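# Weigh steel nuts onto scale until needle meets red marker

## Task

Transfer steel nuts from the tray onto the scale's dish and halt at whichever nut count puts the needle closest to the red marker. The dish may carry only those nuts, and once released each may rest only on the dish or on other nuts. When finished, the scale and every nut lying outside the tray must be motionless.

## Robot and tools

Robot: a single arm with six joints and a two-finger gripper. Its drives are cheap and have play, and the wrist joints are weak. Joint friction and weight can leave a joint short of or beyond its command, especially when the arm is stretched out. Very small turns may not happen at all.

Joint order. Every action row and every per-joint list in a result uses this order: wrist roll, wrist yaw, waist, wrist pitch, shoulder, elbow. Rows then add the gripper opening; result lists add the gap between the finger pads. Stated ranges in rad: waist -3.054 to 3.054, shoulder 0.000 to 3.142, elbow 0.000 to 2.356, wrist pitch -1.571 to 1.571, wrist yaw -1.571 to 1.571, wrist roll -3.142 to 3.142. The real ends may differ from these by up to 0.028 rad.

Frame. All poses use the scene frame. Its origin is on the table top under the arm base, +z is up, and +y lies to the left when you face along +x. The base may sit tilted. Reported hand positions can be a few cm off, more at long reach. The gripper's fingers point along its +x axis and close along its y axis. end_effector_position is the midpoint between the fingers, 3 to 4 cm behind the tips. Only the last 1.5 cm of each finger's inner face is flat.

execute_actions(actions, cameras). actions is a list of actions. Each action is a table of at most 15 rows, and each row is 7 numbers in [-1, 1]. Each row lasts one 1/30 s step. A table shorter than 15 rows repeats its final row until 15 steps (0.5 s) have passed. The first six numbers are offsets, not poses. They count from the Joint targets at the start of that action, not from the previous row. A value of 1.0 means 2.055 rad for the waist, shoulder and elbow, and 4.263 rad for wrist pitch, wrist yaw and wrist roll. The seventh number is an absolute opening: +1 is fully open, and the empty fingers meet near -0.78. Values below that add nothing. A full close takes at least 0.6 s. An action is rejected if it would push a joint more than 0.028 rad beyond its range end. An empty list just reports the state. cameras picks which images come back: cam_high, cam_low or cam_wrist, each 896x504. Leaving it out, null or ["all"] returns all of them; [] returns none.

move(target, speed, blend, opening_speed, blocking, cameras). target is one 7-number row, or a list of up to 15 rows, scaled as above. In a list, every row's offsets count from the same current Joint targets, not from the previous row. speed is in rad/s for the joint with the farthest to go: 0.01 to 7, default 0.5. It can be one number or one per leg. blend, in rad, rounds corners at intermediate rows. opening_speed is the opening's rate per second on the -1..1 scale, minimum 0.2. blocking=false returns after about 0.5 s while the motion continues. Paths take at least 0.5 s and are cut short after 10 s. They do not slow down for obstacles, and faster contact hits harder. The result adds a move: line: done, off_target, moving, held or fault, plus limits=held if steps were withheld. Neither done nor off_target tells you whether anything was touched.

wait(seconds 0 to 10) lets the scene run while the last command is held. stop brakes a running move and needs room to slow down. zoom_image(camera, region=[x0,y0,x1,y1]) magnifies part of that camera's latest image; the region can be at most 504x504 px, measured from the top-left corner. finished_scene(scene=1) ends the scene for good.

Results. You get Joint positions (rad), Joint velocities ("within noise" when still), Joint targets (the base for your next offsets), end_effector position (m), quaternion wxyz and velocities, grip_measured (on the command scale), grip_effort_n, Joint torques and External joint torques. Flags to watch: "joint sent to its limit", "joint command not followed" (the clearance check changed targets), blocked, MOTOR HOT, TORQUE FAULT (a 10 s stop) and OVER-TEMPERATURE FAULT (a 30 to 60 s stop, possibly going limp). Contact load limits in N m: waist 17.4, shoulder 21.6, elbow 21.1, wrist pitch 3.78, wrist yaw 3.66, wrist roll 3.43. A held nut's weight counts toward these.

Motion limits. Per step, a joint's target may lead its measured angle by at most 0.368 rad (waist, shoulder, elbow) or 0.763 rad (wrist joints). Targets that would move the hand more than 70 mm from its measured spot are scaled back. To end a push, command the targets back past the measured positions.

Gripping. Note grip_measured when the pads first touch a nut. Commanding about 0.08 below that reading gives a full squeeze; a smaller margin grips more gently. Keep sending the current opening, because a 0 there is a real command.

Cameras. cam_high, cam_low and cam_wrist all come with calibration. The wrist view may lag slightly during motion.

Avoid dropping nuts, releasing a nut that is still moving, knocking the scale, and hard impacts or pushes. Nothing may leave the table. A camera cable touching something counts as the arm touching it. Loose items may occasionally be nudged by outside pushes. The simulation keeps running while you think. Check that the needle and all nuts have settled before finishing.

Each tool is called after "Request:" as name(argument=value, ...), one argument or row to a line, values as JSON.

## Session

Request:
execute_actions(
  actions=[],
)

Scene clock: 0.00 s.
end_effector_position=(+0.1200, -0.2191, +0.3044) grip_measured=+1.000 grip_effort_n=n/a end_effector_quat_wxyz=(+0.799, -0.156, +0.571, +0.110)
Joint names: [wrist roll, wrist yaw, waist, wrist pitch, shoulder, elbow]
Joint positions: [-1.708 -0.381 -1.352 -1.35 1.643 1.324 0.08]
Joint velocities: within noise
Joint torques (N m): no reading
External joint torques (N m): no reading
Heat: hottest waist 36 °C (+0.0 °C/min).
Joint targets: [-1.703 -0.385 -1.352 -1.346 1.643 1.323]
Tool commands: gripper/opening=+1.0

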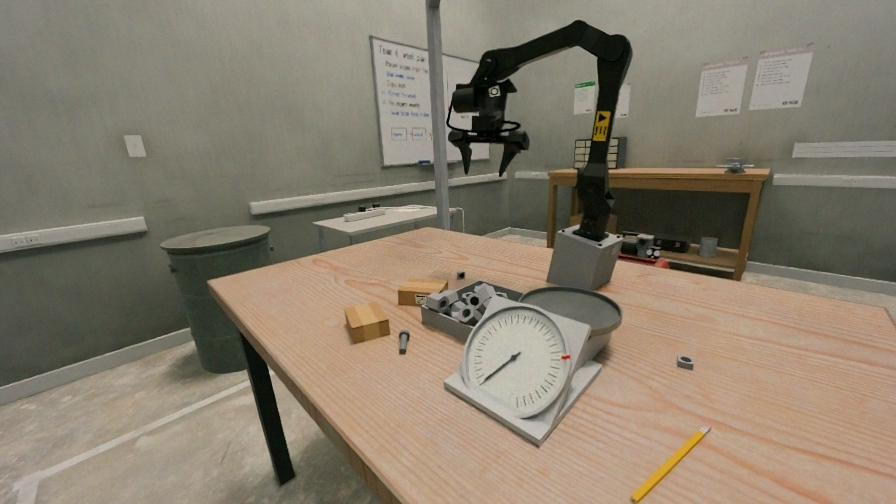

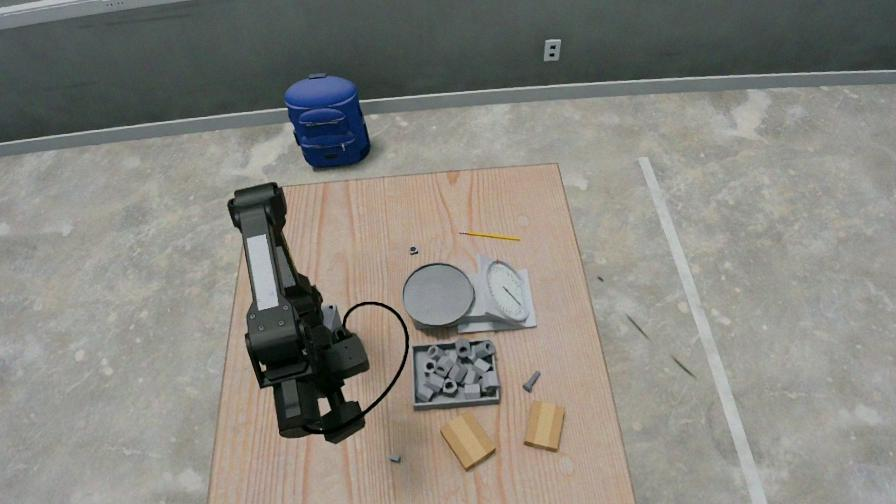

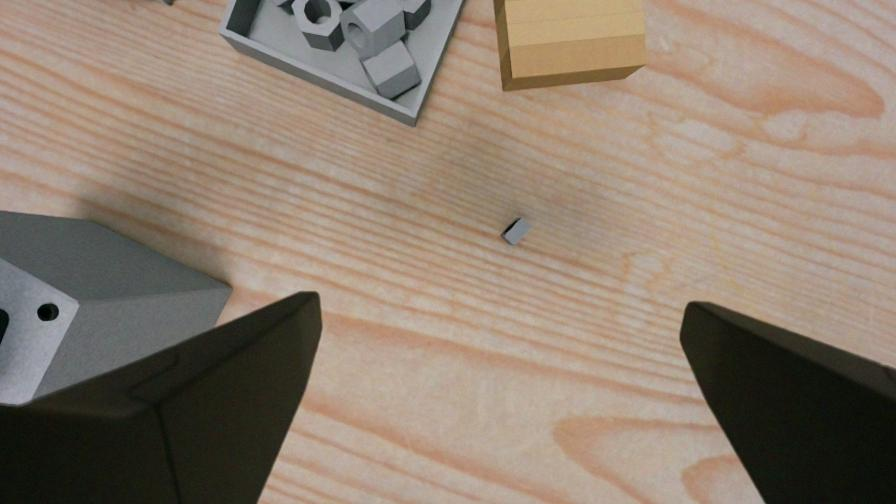

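Request:
zoom_image(
  camera="cam_low",
  region=[400, 240, 720, 460],
)

Request:
zoom_image(
  camera="cam_high",
  region=[380, 220, 620, 480],
)

Scaled by 1.575.

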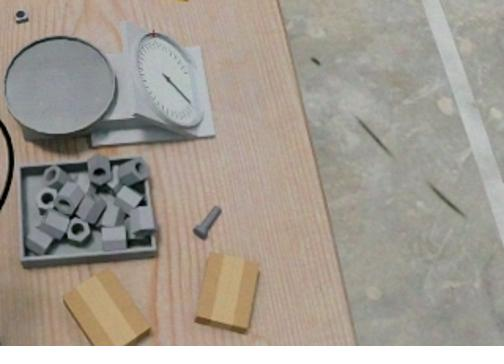

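Scaled by 1.938.

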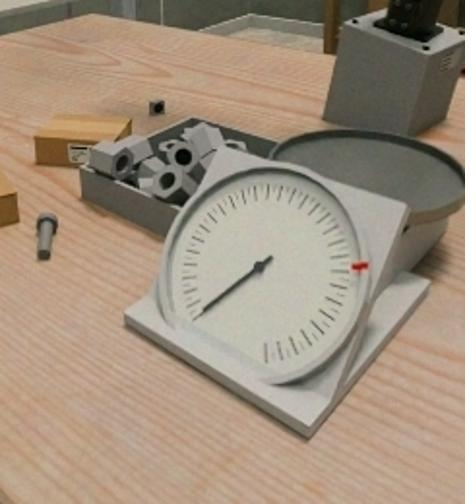

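Request:
move(
  target=[0, 0.0903, 0, 0, 0, 0, 1.0],
  speed=0.8,
  cameras=[],
)

Scene clock: 7.27 s.
end_effector_position=(+0.0657, -0.2327, +0.2970) grip_measured=+1.000 grip_effort_n=-0.2 end_effector_quat_wxyz=(+0.676, -0.157, +0.713, +0.097)
Joint names: [wrist roll, wrist yaw, waist, wrist pitch, shoulder, elbow]
Joint positions: [-1.7 -0.004 -1.352 -1.35 1.643 1.324 0.08]
Joint velocities: within noise
Joint torques (N m): [0.01 0.26 -0.43 0.52 -5.19 5.28]
External joint torques (N m): [0.01 0.28 -0.02 0.08 -0.12 -0.64]
Heat: hottest waist 36 °C (+0.0 °C/min).
Joint targets: [-1.703 0.000 -1.352 -1.346 1.643 1.323]
move: done
No camera images: "cameras" was empty.

Request:
move(
  target=[0, 0, 0.5533, 0, 0, 0, 1.0],
  speed=1.2,
)

Scene clock: 11.60 s.
end_effector_position=(+0.2661, -0.0281, +0.2544) grip_measured=+1.000 grip_effort_n=-1.6 end_effector_quat_wxyz=(+0.451, -0.492, +0.585, +0.461)
Joint names: [wrist roll, wrist yaw, waist, wrist pitch, shoulder, elbow]
Joint positions: [-1.7 -0.008 -0.218 -1.35 1.643 1.324 0.08]
Joint velocities: within noise
Joint torques (N m): [0 0.19 -1.03 0.18 -6.11 5]
External joint torques (N m): [0.01 0.11 0.28 0.03 -0.12 -0.58]
Heat: hottest waist 36 °C (+0.0 °C/min).
Joint targets: [-1.703 0.000 -0.215 -1.346 1.643 1.323]
move: done
camera_calibration:
cam_wrist: T_world_to_cam=[[0.991113, -0.0764281, -0.108878, -0.226537], [-0.00998102, -0.858895, 0.512055, -0.127508], [-0.13265, -0.506418, -0.852024, 0.309325], [0, 0, 0, 1]] pos_world=[0.264283, 0.0298179, 0.304178]

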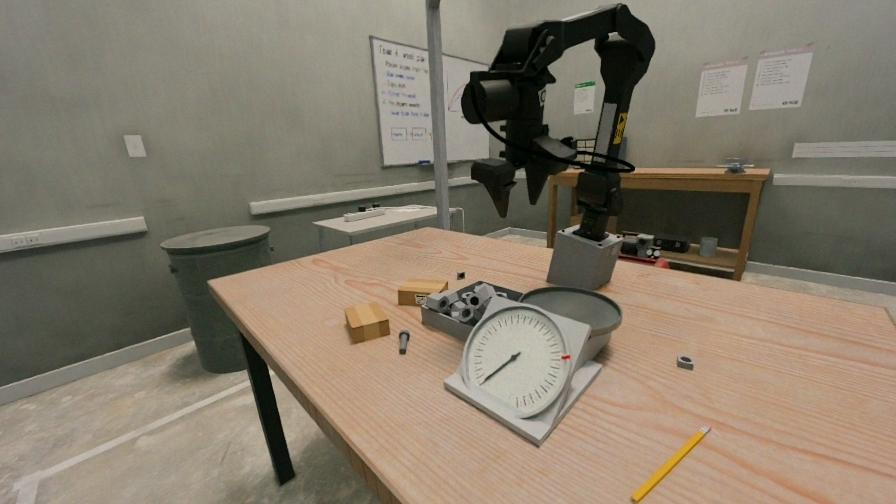

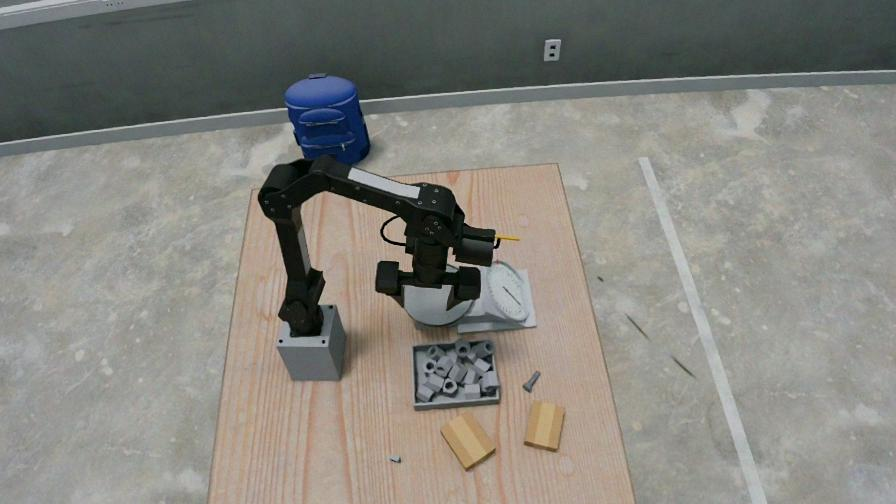

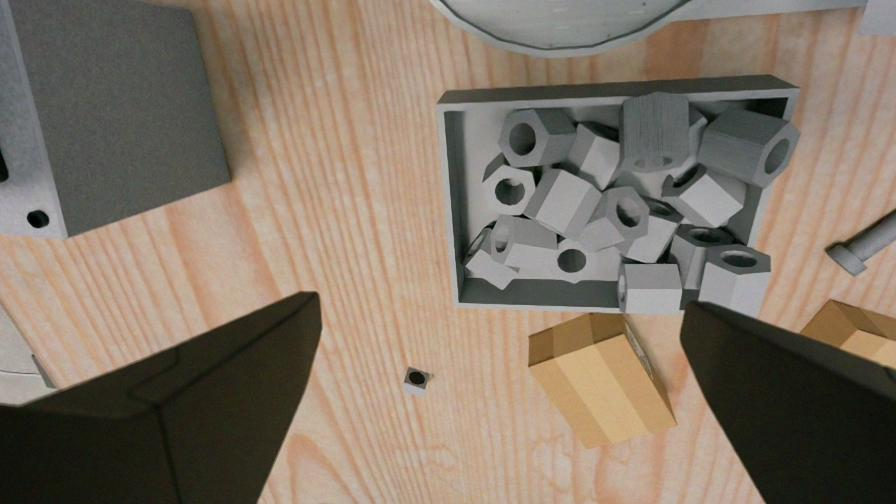

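Request:
zoom_image(
  camera="cam_wrist",
  region=[420, 60, 830, 330],
)

Request:
zoom_image(
  camera="cam_high",
  region=[400, 270, 640, 450],
)

Scaled by 1.229.

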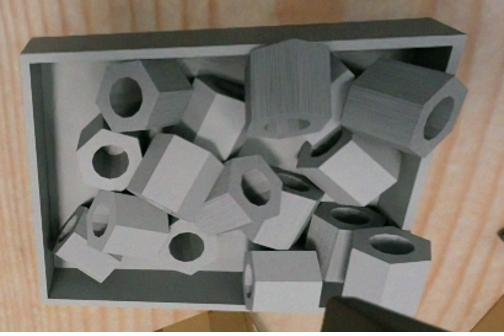

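Scaled by 2.100.

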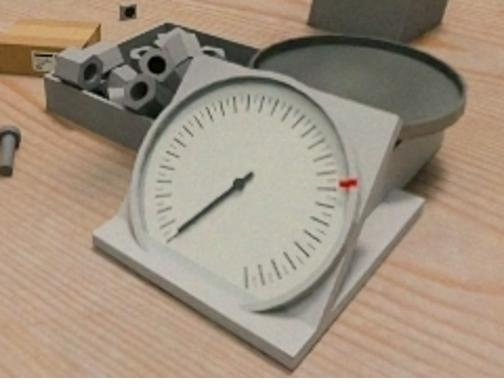

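Request:
move(
  target=[0, 0, 0, 0, 0.0973, 0, 1.0],
  speed=0.6,
  cameras=[],
)

Request:
move(
  target=[0, 0, 0, 0, 0, 0.1460, 1.0],
  speed=0.6,
  cameras=[],
)

Request:
move(
  target=[0, 0, 0, -0.0469, 0, 0, 1.0],
  speed=0.6,
)

Scene clock: 19.63 s.
end_effector_position=(+0.2677, -0.0376, +0.2074) grip_measured=+1.000 grip_effort_n=-1.6 end_effector_quat_wxyz=(+0.415, -0.432, +0.622, +0.505)
Joint names: [wrist roll, wrist yaw, waist, wrist pitch, shoulder, elbow]
Joint positions: [-1.7 -0.008 -0.218 -1.341 1.832 1.324 0.08]
Joint velocities: within noise
Joint torques (N m): [-0.01 0.19 -1.13 -0.27 -5.94 4.59]
External joint torques (N m): [0 0.12 0.35 -0.13 1.04 -0.59]
Heat: hottest waist 36 °C (+0.0 °C/min).
Joint targets: [-1.703 0.000 -0.215 -1.346 1.843 1.323]
move: done
No camera images: "cameras" was empty.

Scene clock: 20.57 s.
end_effector_position=(+0.3367, -0.0397, +0.2703) grip_measured=+1.000 grip_effort_n=-1.6 end_effector_quat_wxyz=(-0.468, +0.522, -0.564, -0.437)
Joint names: [wrist roll, wrist yaw, waist, wrist pitch, shoulder, elbow]
Joint positions: [-1.7 -0.008 -0.218 -1.35 1.836 1.613 0.08]
Joint velocities: within noise
Joint torques (N m): [0 0.19 -1.27 0.35 -6.95 6.13]
External joint torques (N m): [0 0.12 0.38 0.03 0.69 0.38]
Heat: hottest waist 36 °C (+0.0 °C/min).
Joint targets: [-1.703 0.000 -0.215 -1.346 1.843 1.623]
move: done
No camera images: "cameras" was empty.

Scene clock: 21.47 s.
end_effector_position=(+0.2969, -0.0308, +0.2735) grip_measured=+1.000 grip_effort_n=-2.1 end_effector_quat_wxyz=(+0.433, -0.462, +0.604, +0.484)
Joint names: [wrist roll, wrist yaw, waist, wrist pitch, shoulder, elbow]
Joint positions: [-1.7 -0.008 -0.218 -1.538 1.836 1.614 0.08]
Joint velocities: within noise
Joint torques (N m): [-0.01 0.19 -1.2 -0.29 -6.75 5.89]
External joint torques (N m): [0 0.12 0.38 -0.29 0.51 0.48]
Heat: hottest waist 36 °C (+0.0 °C/min).
Joint targets: [-1.703 0.000 -0.215 -1.546 1.843 1.623]
move: done
camera_calibration:
cam_wrist: T_world_to_cam=[[0.976146, -0.090508, -0.197352, -0.226892], [0.0197323, -0.868225, 0.495778, -0.14384], [-0.216218, -0.487846, -0.845728, 0.351947], [0, 0, 0, 1]] pos_world=[0.300415, 0.026275, 0.324186]

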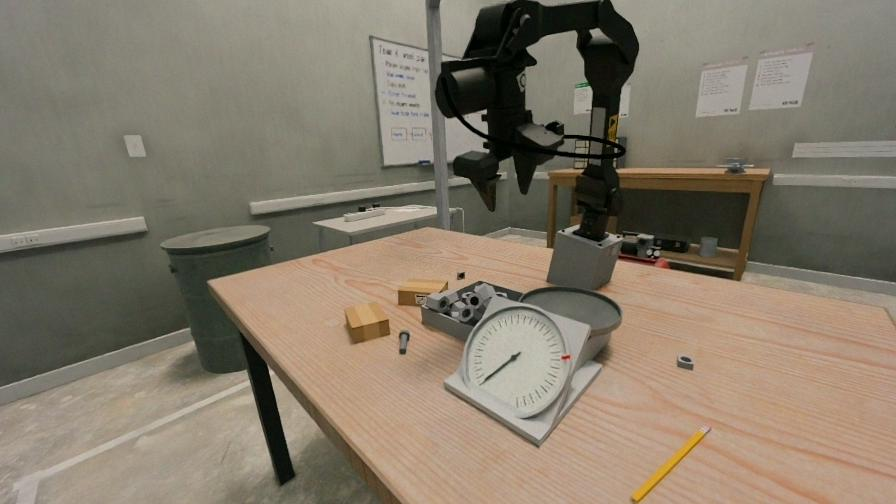

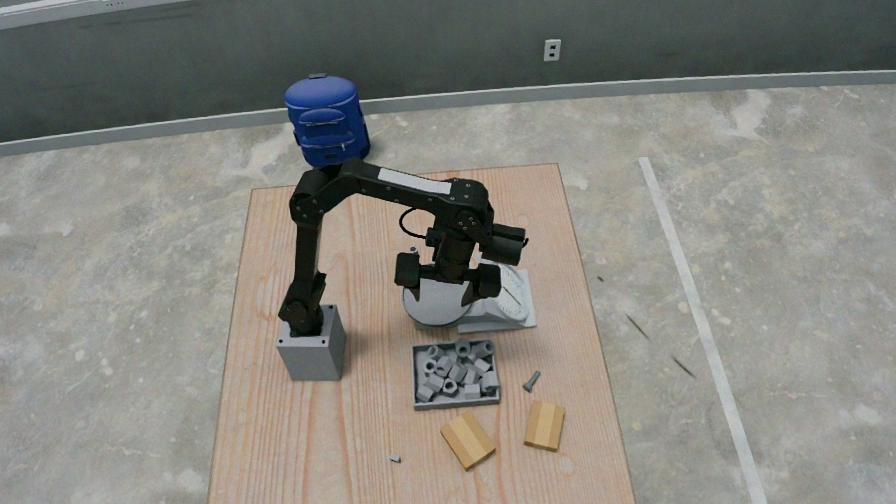

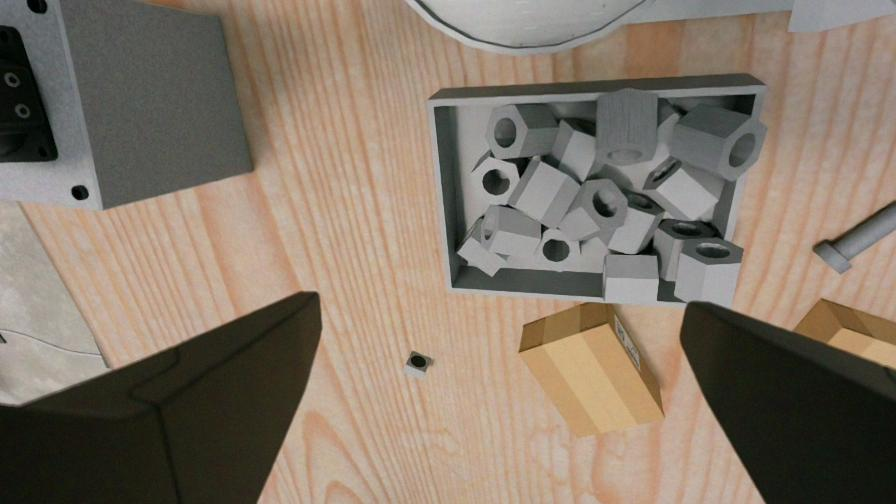

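Request:
zoom_image(
  camera="cam_wrist",
  region=[420, 70, 620, 190],
)

Request:
zoom_image(
  camera="cam_wrist",
  region=[580, 70, 780, 190],
)

Request:
zoom_image(
  camera="cam_wrist",
  region=[430, 180, 630, 300],
)

Request:
zoom_image(
  camera="cam_wrist",
  region=[580, 180, 780, 310],
)

Scaled by 2.520.

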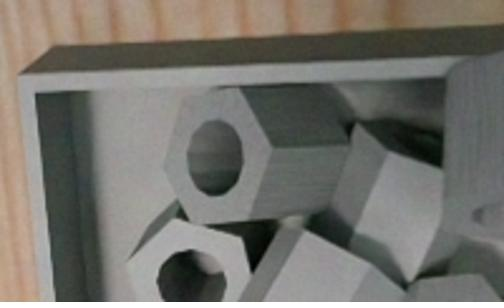

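Scaled by 2.520.

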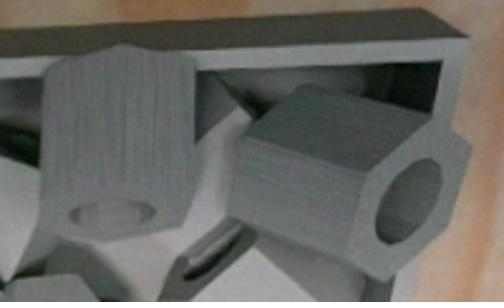

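Scaled by 2.520.

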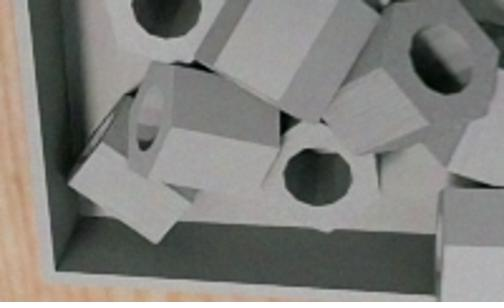

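Scaled by 2.520.

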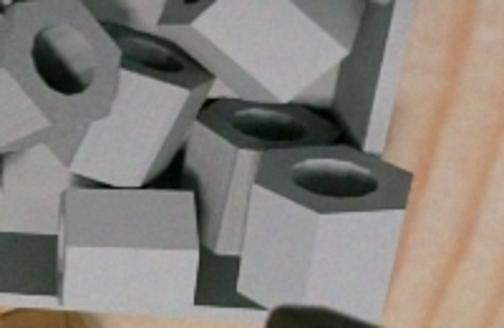

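Request:
zoom_image(
  camera="cam_low",
  region=[405, 330, 505, 415],
)

Request:
zoom_image(
  camera="cam_high",
  region=[415, 270, 535, 345],
)

Request:
zoom_image(
  camera="cam_high",
  region=[450, 290, 590, 430],
)

Scaled by 5.040.

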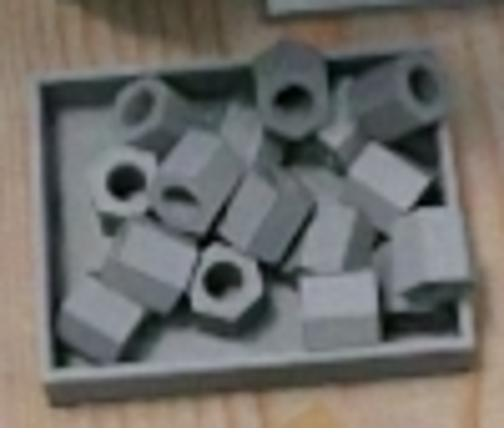

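Scaled by 4.200.

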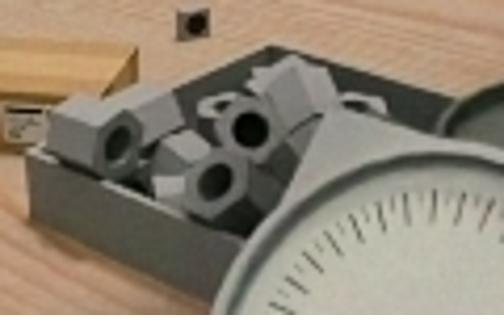

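Scaled by 3.600.

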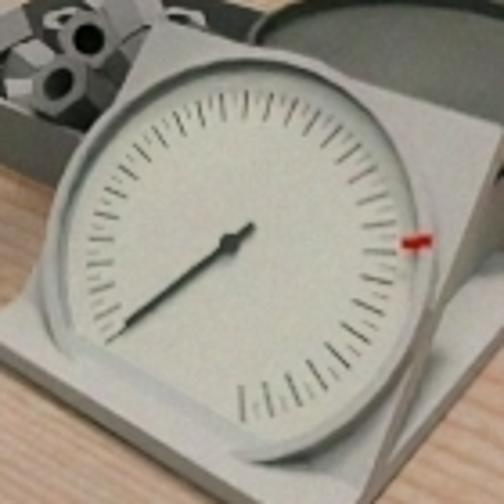

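Request:
zoom_image(
  camera="cam_high",
  region=[462, 300, 582, 420],
)

Request:
zoom_image(
  camera="cam_low",
  region=[480, 250, 540, 335],
)

Scaled by 4.200.

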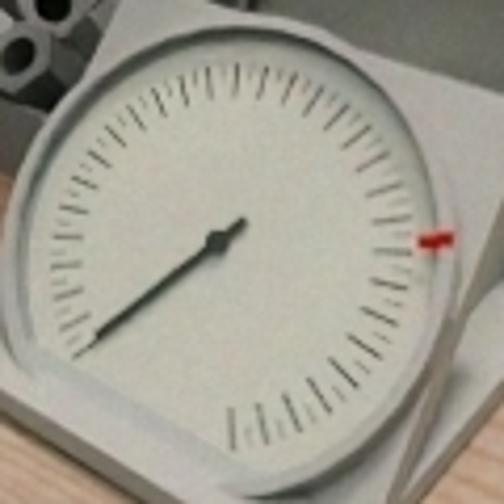

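Scaled by 5.929.

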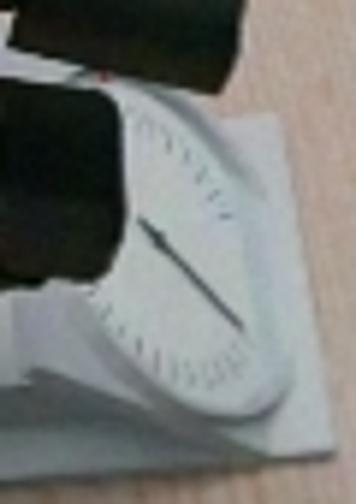

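Request:
move(
  target=[-0.0707, -0.0413, -0.1115, 0.1062, 0.0262, -0.1286, 1.0],
  speed=0.8,
)

Scene clock: 37.83 s.
end_effector_position=(+0.3164, -0.1017, +0.2060) grip_measured=+1.000 grip_effort_n=-2.1 end_effector_quat_wxyz=(+0.500, -0.505, +0.505, +0.490)
Joint names: [wrist roll, wrist yaw, waist, wrist pitch, shoulder, elbow]
Joint positions: [-1.99 -0.165 -0.443 -1.1 1.888 1.37 0.08]
Joint velocities: within noise
Joint torques (N m): [-0.41 -0.32 -1.67 0.58 -6.76 3.96]
External joint torques (N m): [-0.42 -0.28 -0.1 0.29 0.79 -1.63]
Heat: hottest waist 36 °C (+0.0 °C/min).
Joint targets: [-2.005 -0.176 -0.444 -1.093 1.897 1.359]
move: done
camera_calibration:
cam_wrist: T_world_to_cam=[[0.999986, 0.00534432, -0.0000741309, -0.30414], [0.00496571, -0.923834, 0.382762, -0.150053], [0.00197712, -0.382757, -0.923847, 0.222232], [0, 0, 0, 1]] pos_world=[0.304441, -0.0519382, 0.26272]

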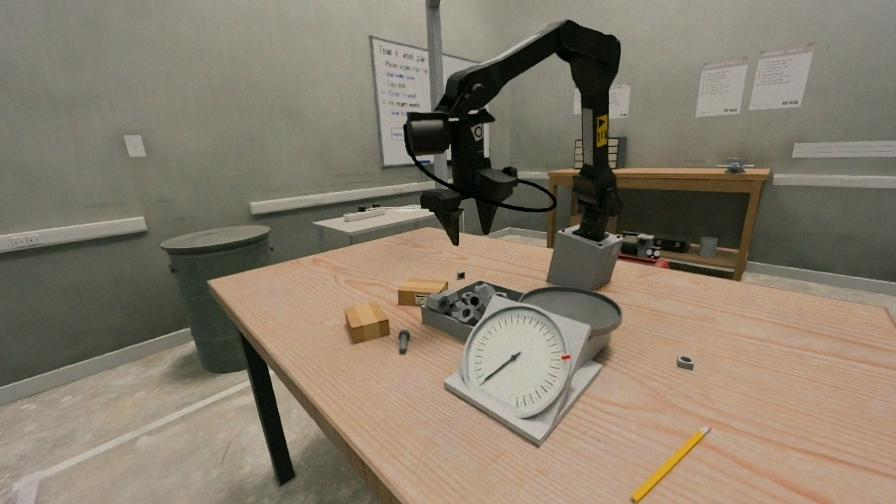

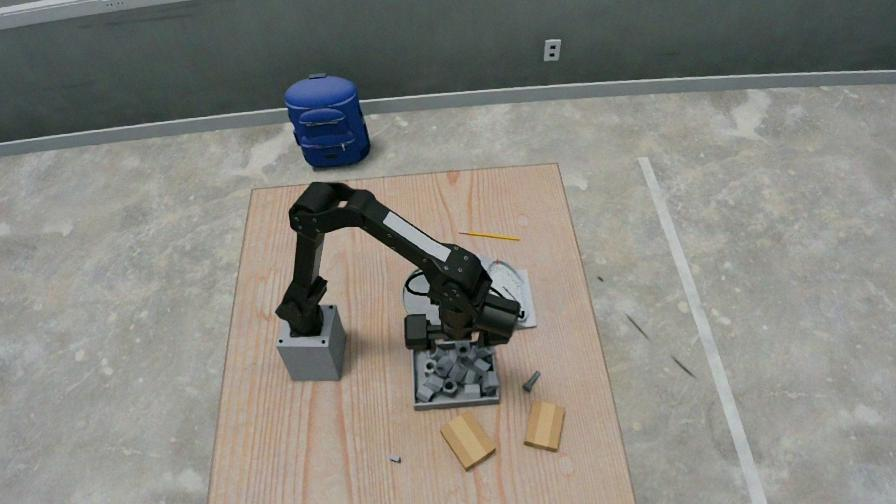

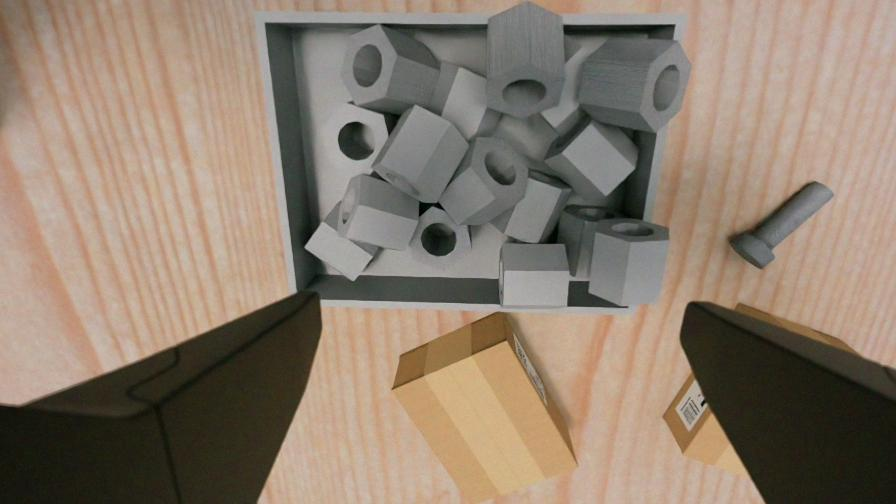

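Request:
zoom_image(
  camera="cam_wrist",
  region=[250, 0, 480, 160],
)

Request:
zoom_image(
  camera="cam_wrist",
  region=[460, 0, 700, 160],
)

Request:
zoom_image(
  camera="cam_wrist",
  region=[280, 150, 500, 320],
)

Request:
zoom_image(
  camera="cam_wrist",
  region=[460, 140, 690, 320],
)

Scaled by 2.191.

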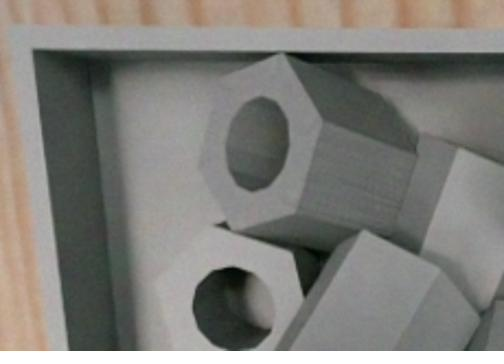

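Scaled by 2.100.

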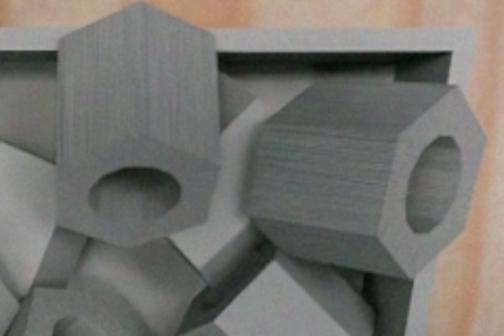

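Scaled by 2.291.

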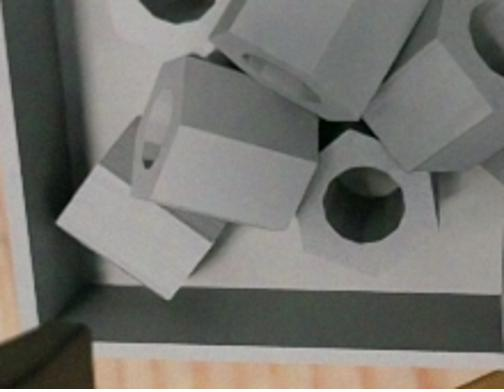

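Scaled by 2.191.

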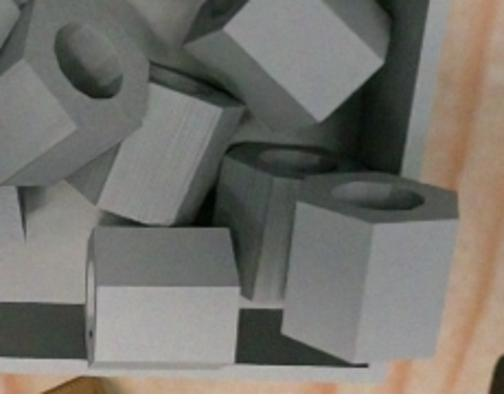

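Request:
zoom_image(
  camera="cam_high",
  region=[395, 90, 575, 270],
)

Scaled by 2.800.

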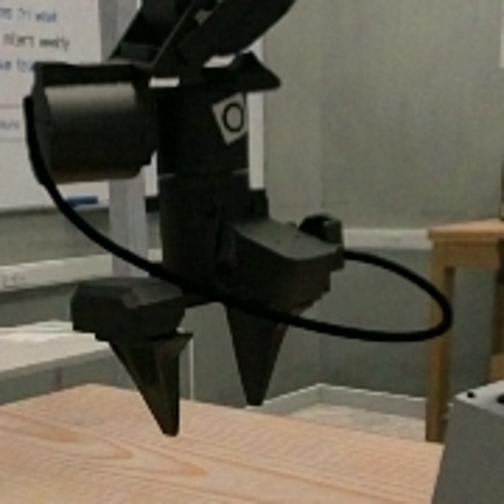

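Request:
move(
  target=[0.7369, 0, 0, 0, 0, 0, 1.0],
  speed=2.0,
)

Scene clock: 46.63 s.
end_effector_position=(+0.3167, -0.1004, +0.2058) grip_measured=+1.000 grip_effort_n=-6.7 end_effector_quat_wxyz=(+0.508, +0.498, +0.496, -0.497)
Joint names: [wrist roll, wrist yaw, waist, wrist pitch, shoulder, elbow]
Joint positions: [1.132 -0.174 -0.443 -1.1 1.888 1.37 0.08]
Joint velocities: within noise
Joint torques (N m): [0.31 -0.22 -1.63 0.63 -6.81 3.99]
External joint torques (N m): [0.31 -0.27 -0.06 0.28 0.79 -1.67]
Heat: hottest waist 36 °C (+0.0 °C/min).
Joint targets: [1.137 -0.176 -0.444 -1.093 1.897 1.359]
move: done
camera_calibration:
cam_wrist: T_world_to_cam=[[-0.999446, -0.025441, -0.0214671, 0.330181], [-0.0313882, 0.934997, 0.353265, 0.0554546], [0.0110842, 0.353743, -0.935277, 0.295979], [0, 0, 0, 1]] pos_world=[0.328458, -0.14815, 0.264321]

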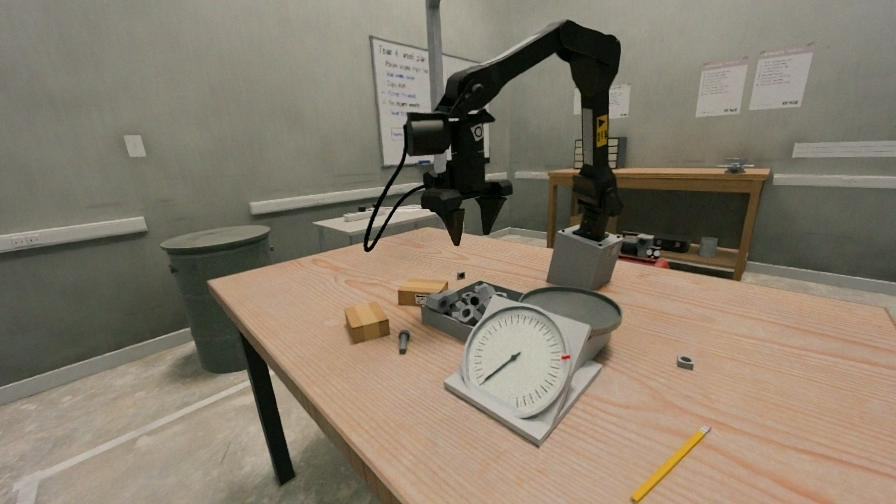

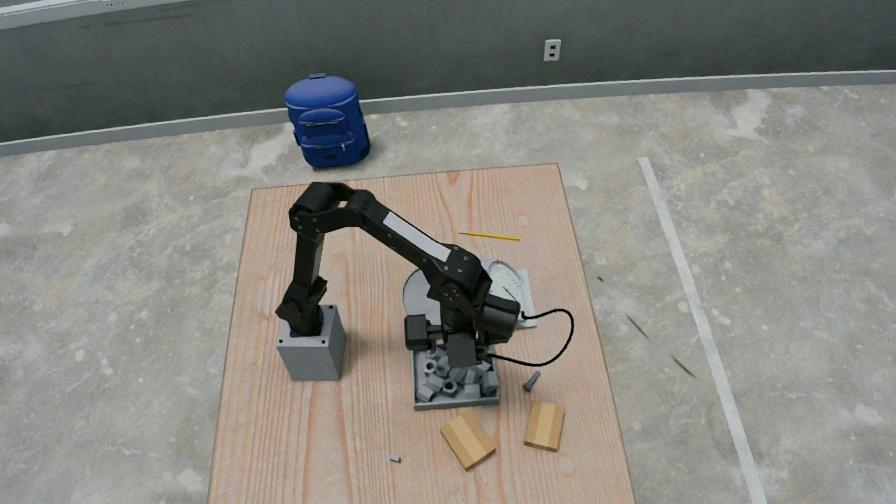

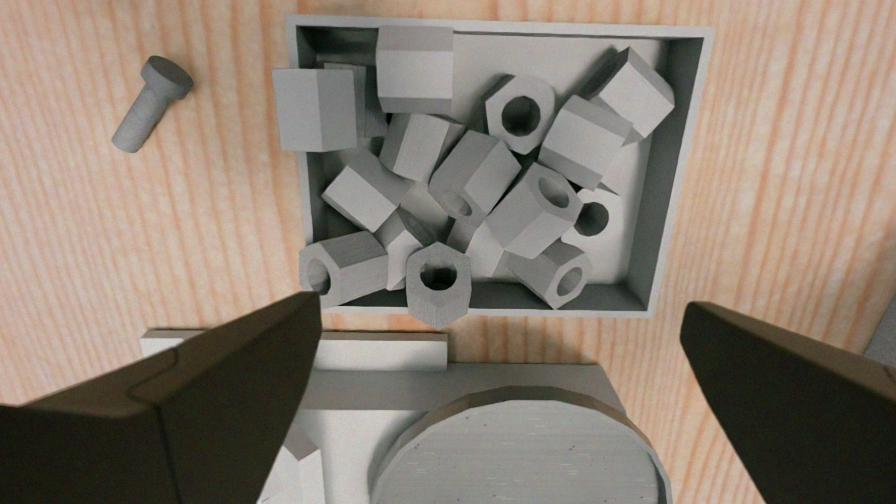

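Request:
zoom_image(
  camera="cam_wrist",
  region=[420, 20, 700, 180],
)

Request:
zoom_image(
  camera="cam_wrist",
  region=[400, 120, 660, 330],
)

Request:
zoom_image(
  camera="cam_wrist",
  region=[260, 10, 480, 180],
)

Request:
zoom_image(
  camera="cam_wrist",
  region=[260, 150, 500, 340],
)

Scaled by 1.800.

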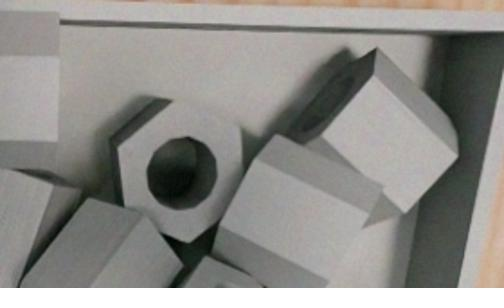

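Scaled by 1.938.

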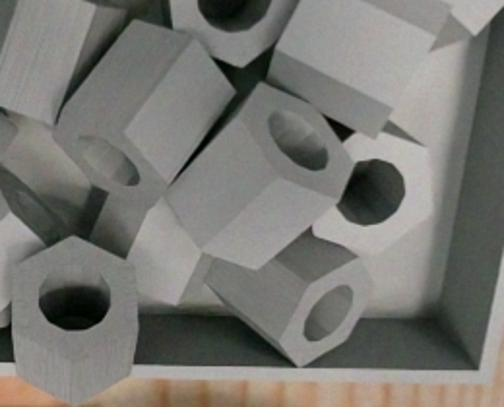

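Scaled by 2.291.

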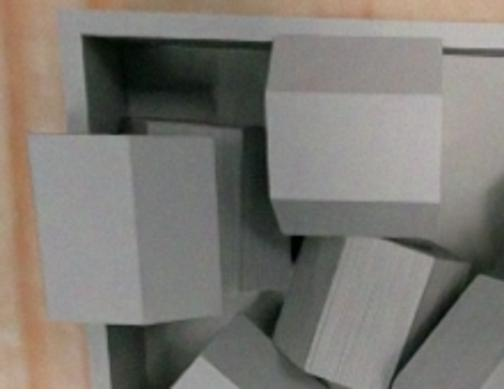

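Scaled by 2.100.

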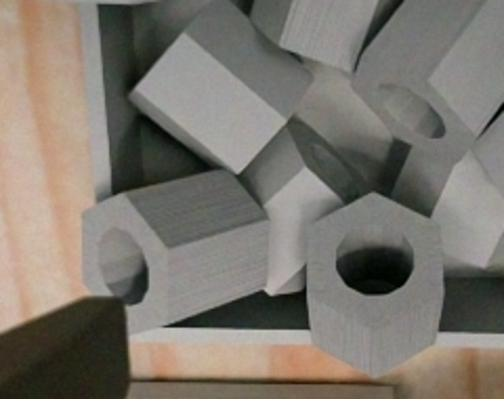

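Request:
move(
  target=[-0.7434, -0.0003, 0.0107, 0.0260, 0.1831, 0.1310, 0.33],
  speed=1.8,
)

Scene clock: 71.70 s.
end_effector_position=(+0.3835, -0.1390, +0.1348) grip_measured=+0.332 grip_effort_n=-14.7 end_effector_quat_wxyz=(+0.488, -0.510, +0.496, +0.505)
Joint names: [wrist roll, wrist yaw, waist, wrist pitch, shoulder, elbow]
Joint positions: [-2.018 -0.166 -0.426 -0.989 2.258 1.618 0.05]
Joint velocities: within noise
Joint torques (N m): [-0.42 -0.32 -1.58 0.52 -8.5 5.85]
External joint torques (N m): [-0.42 -0.29 0.4 0.27 1.34 0.53]
Heat: hottest waist 36 °C (+0.0 °C/min).
Joint targets: [-2.032 -0.177 -0.422 -0.983 2.273 1.628]
move: done
camera_calibration:
cam_wrist: T_world_to_cam=[[0.998787, 0.0472967, -0.0136862, -0.362902], [0.048968, -0.925161, 0.376403, -0.173779], [0.0051407, -0.376617, -0.926355, 0.142015], [0, 0, 0, 1]] pos_world=[0.370241, -0.0901241, 0.192]

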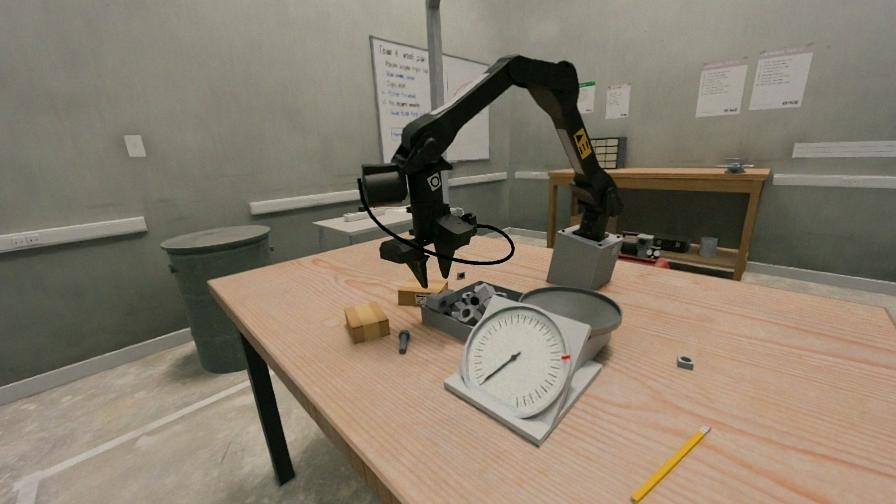

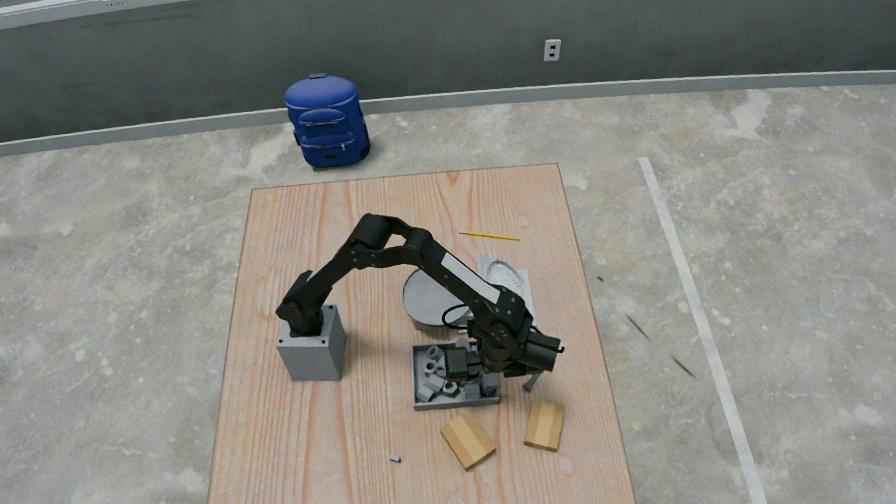

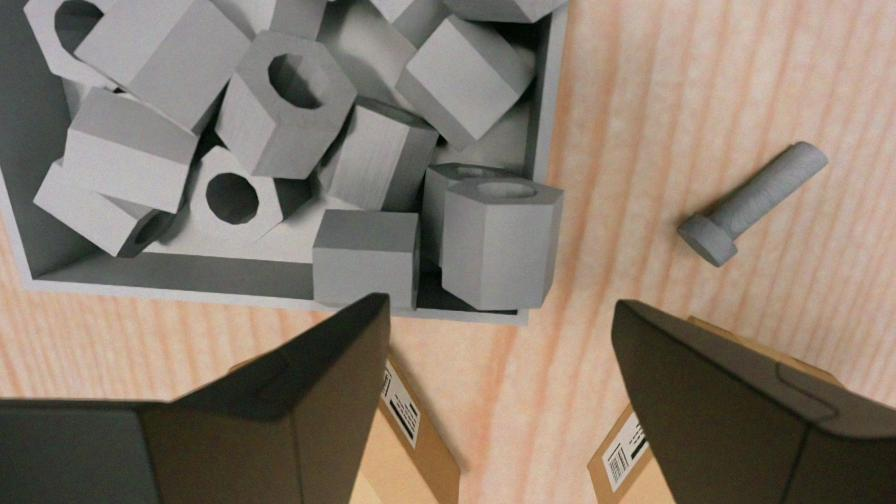

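Request:
move(
  target=[0.0066, -0.0004, 0.0135, 0.0389, 0.0482, -0.0298, 0.33],
  speed=0.2,
)

Scene clock: 75.67 s.
end_effector_position=(+0.3937, -0.1406, +0.0839) grip_measured=+0.332 grip_effort_n=-14.7 end_effector_quat_wxyz=(+0.484, -0.521, +0.489, +0.505)
Joint names: [wrist roll, wrist yaw, waist, wrist pitch, shoulder, elbow]
Joint positions: [-2.008 -0.168 -0.398 -0.825 2.359 1.576 0.05]
Joint velocities: within noise
Joint torques (N m): [0.31 -0.34 -1.63 0.75 -8.98 3.78]
External joint torques (N m): [0.31 -0.3 0.33 0.47 1.25 -1.3]
Heat: hottest waist 36 °C (+0.0 °C/min).
Joint targets: [-2.004 -0.179 -0.394 -0.817 2.372 1.567]
move: done
camera_calibration:
cam_wrist: T_world_to_cam=[[0.997599, 0.0692465, 0.000589633, -0.371385], [0.0637422, -0.921562, 0.382962, -0.162398], [0.0270622, -0.382005, -0.923764, 0.0845557], [0, 0, 0, 1]] pos_world=[0.378557, -0.091642, 0.140521]

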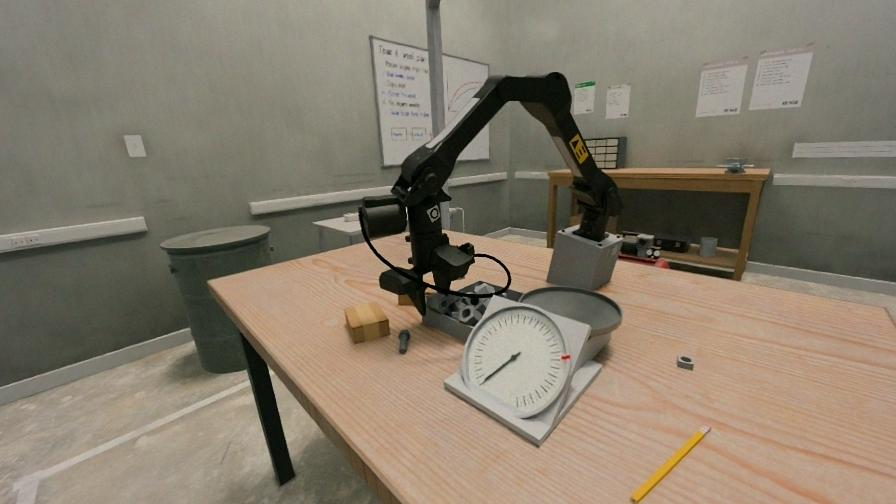

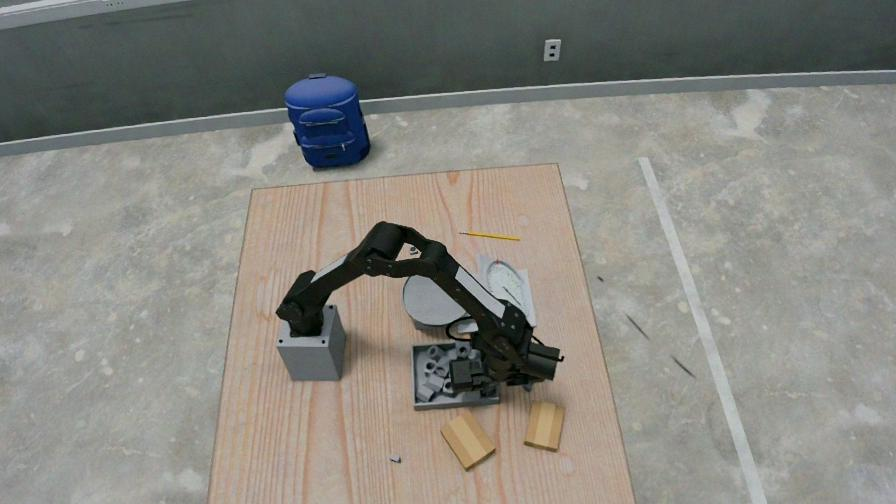

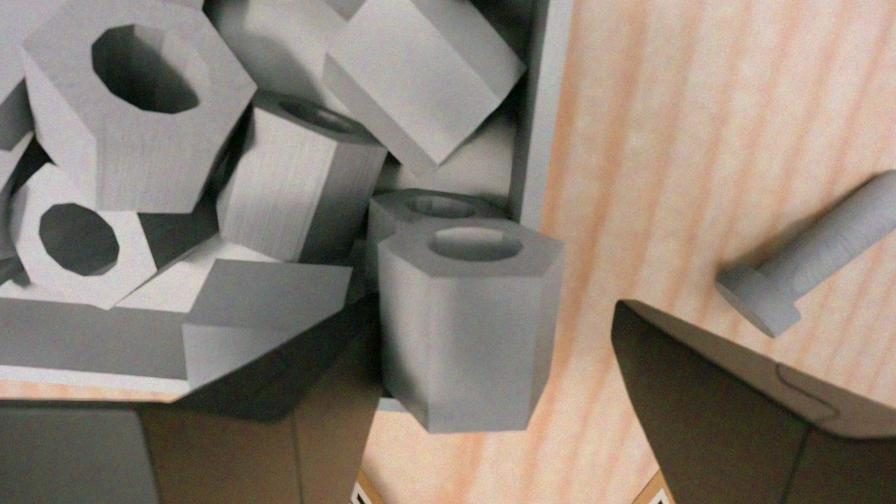

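Request:
move(
  target=[0, 0, 0, 0.0073, -0.0156, -0.0204, 0.33],
  speed=0.2,
  cameras=["cam_wrist"],
)

Scene clock: 79.03 s.
end_effector_position=(+0.3893, -0.1392, +0.0794) grip_measured=+0.332 grip_effort_n=-13.7 end_effector_quat_wxyz=(+0.485, -0.522, +0.487, +0.504)
Joint names: [wrist roll, wrist yaw, waist, wrist pitch, shoulder, elbow]
Joint positions: [-2.008 -0.169 -0.398 -0.791 2.348 1.536 0.05]
Joint velocities: within noise
Joint torques (N m): [0.31 -0.3 -1.64 0.48 -11.36 3.4]
External joint torques (N m): [0.31 -0.25 0.37 0.17 -1.06 -1.73]
Heat: hottest waist 36 °C (+0.0 °C/min).
Joint targets: [-2.004 -0.179 -0.394 -0.786 2.340 1.525]
move: done
camera_calibration:
cam_wrist: T_world_to_cam=[[0.9975, 0.0704707, 0.00534901, -0.367201], [0.0630345, -0.921357, 0.383574, -0.158973], [0.031959, -0.382277, -0.923495, 0.0791343], [0, 0, 0, 1]] pos_world=[0.373775, -0.0903429, 0.136022]
Images, in order (width x height): cam_wrist 896x504.

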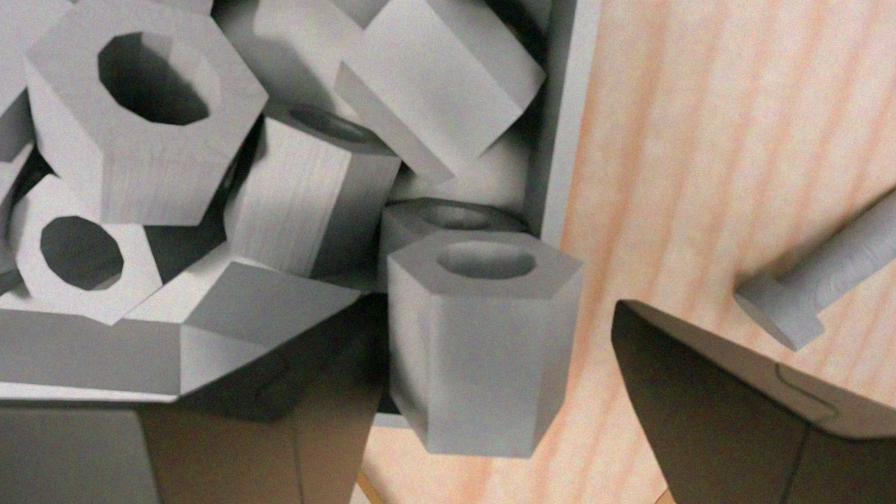

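Request:
zoom_image(
  camera="cam_wrist",
  region=[350, 180, 650, 480],
)

Scaled by 1.680.

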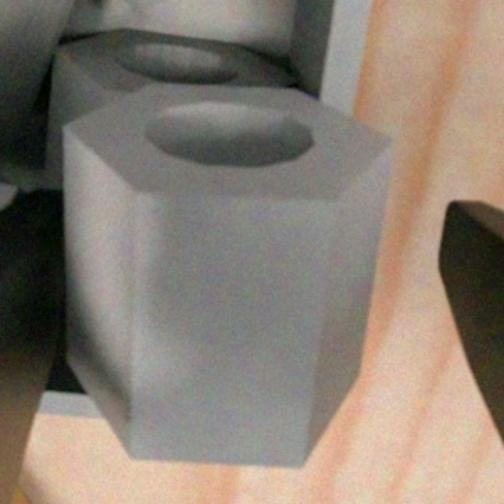

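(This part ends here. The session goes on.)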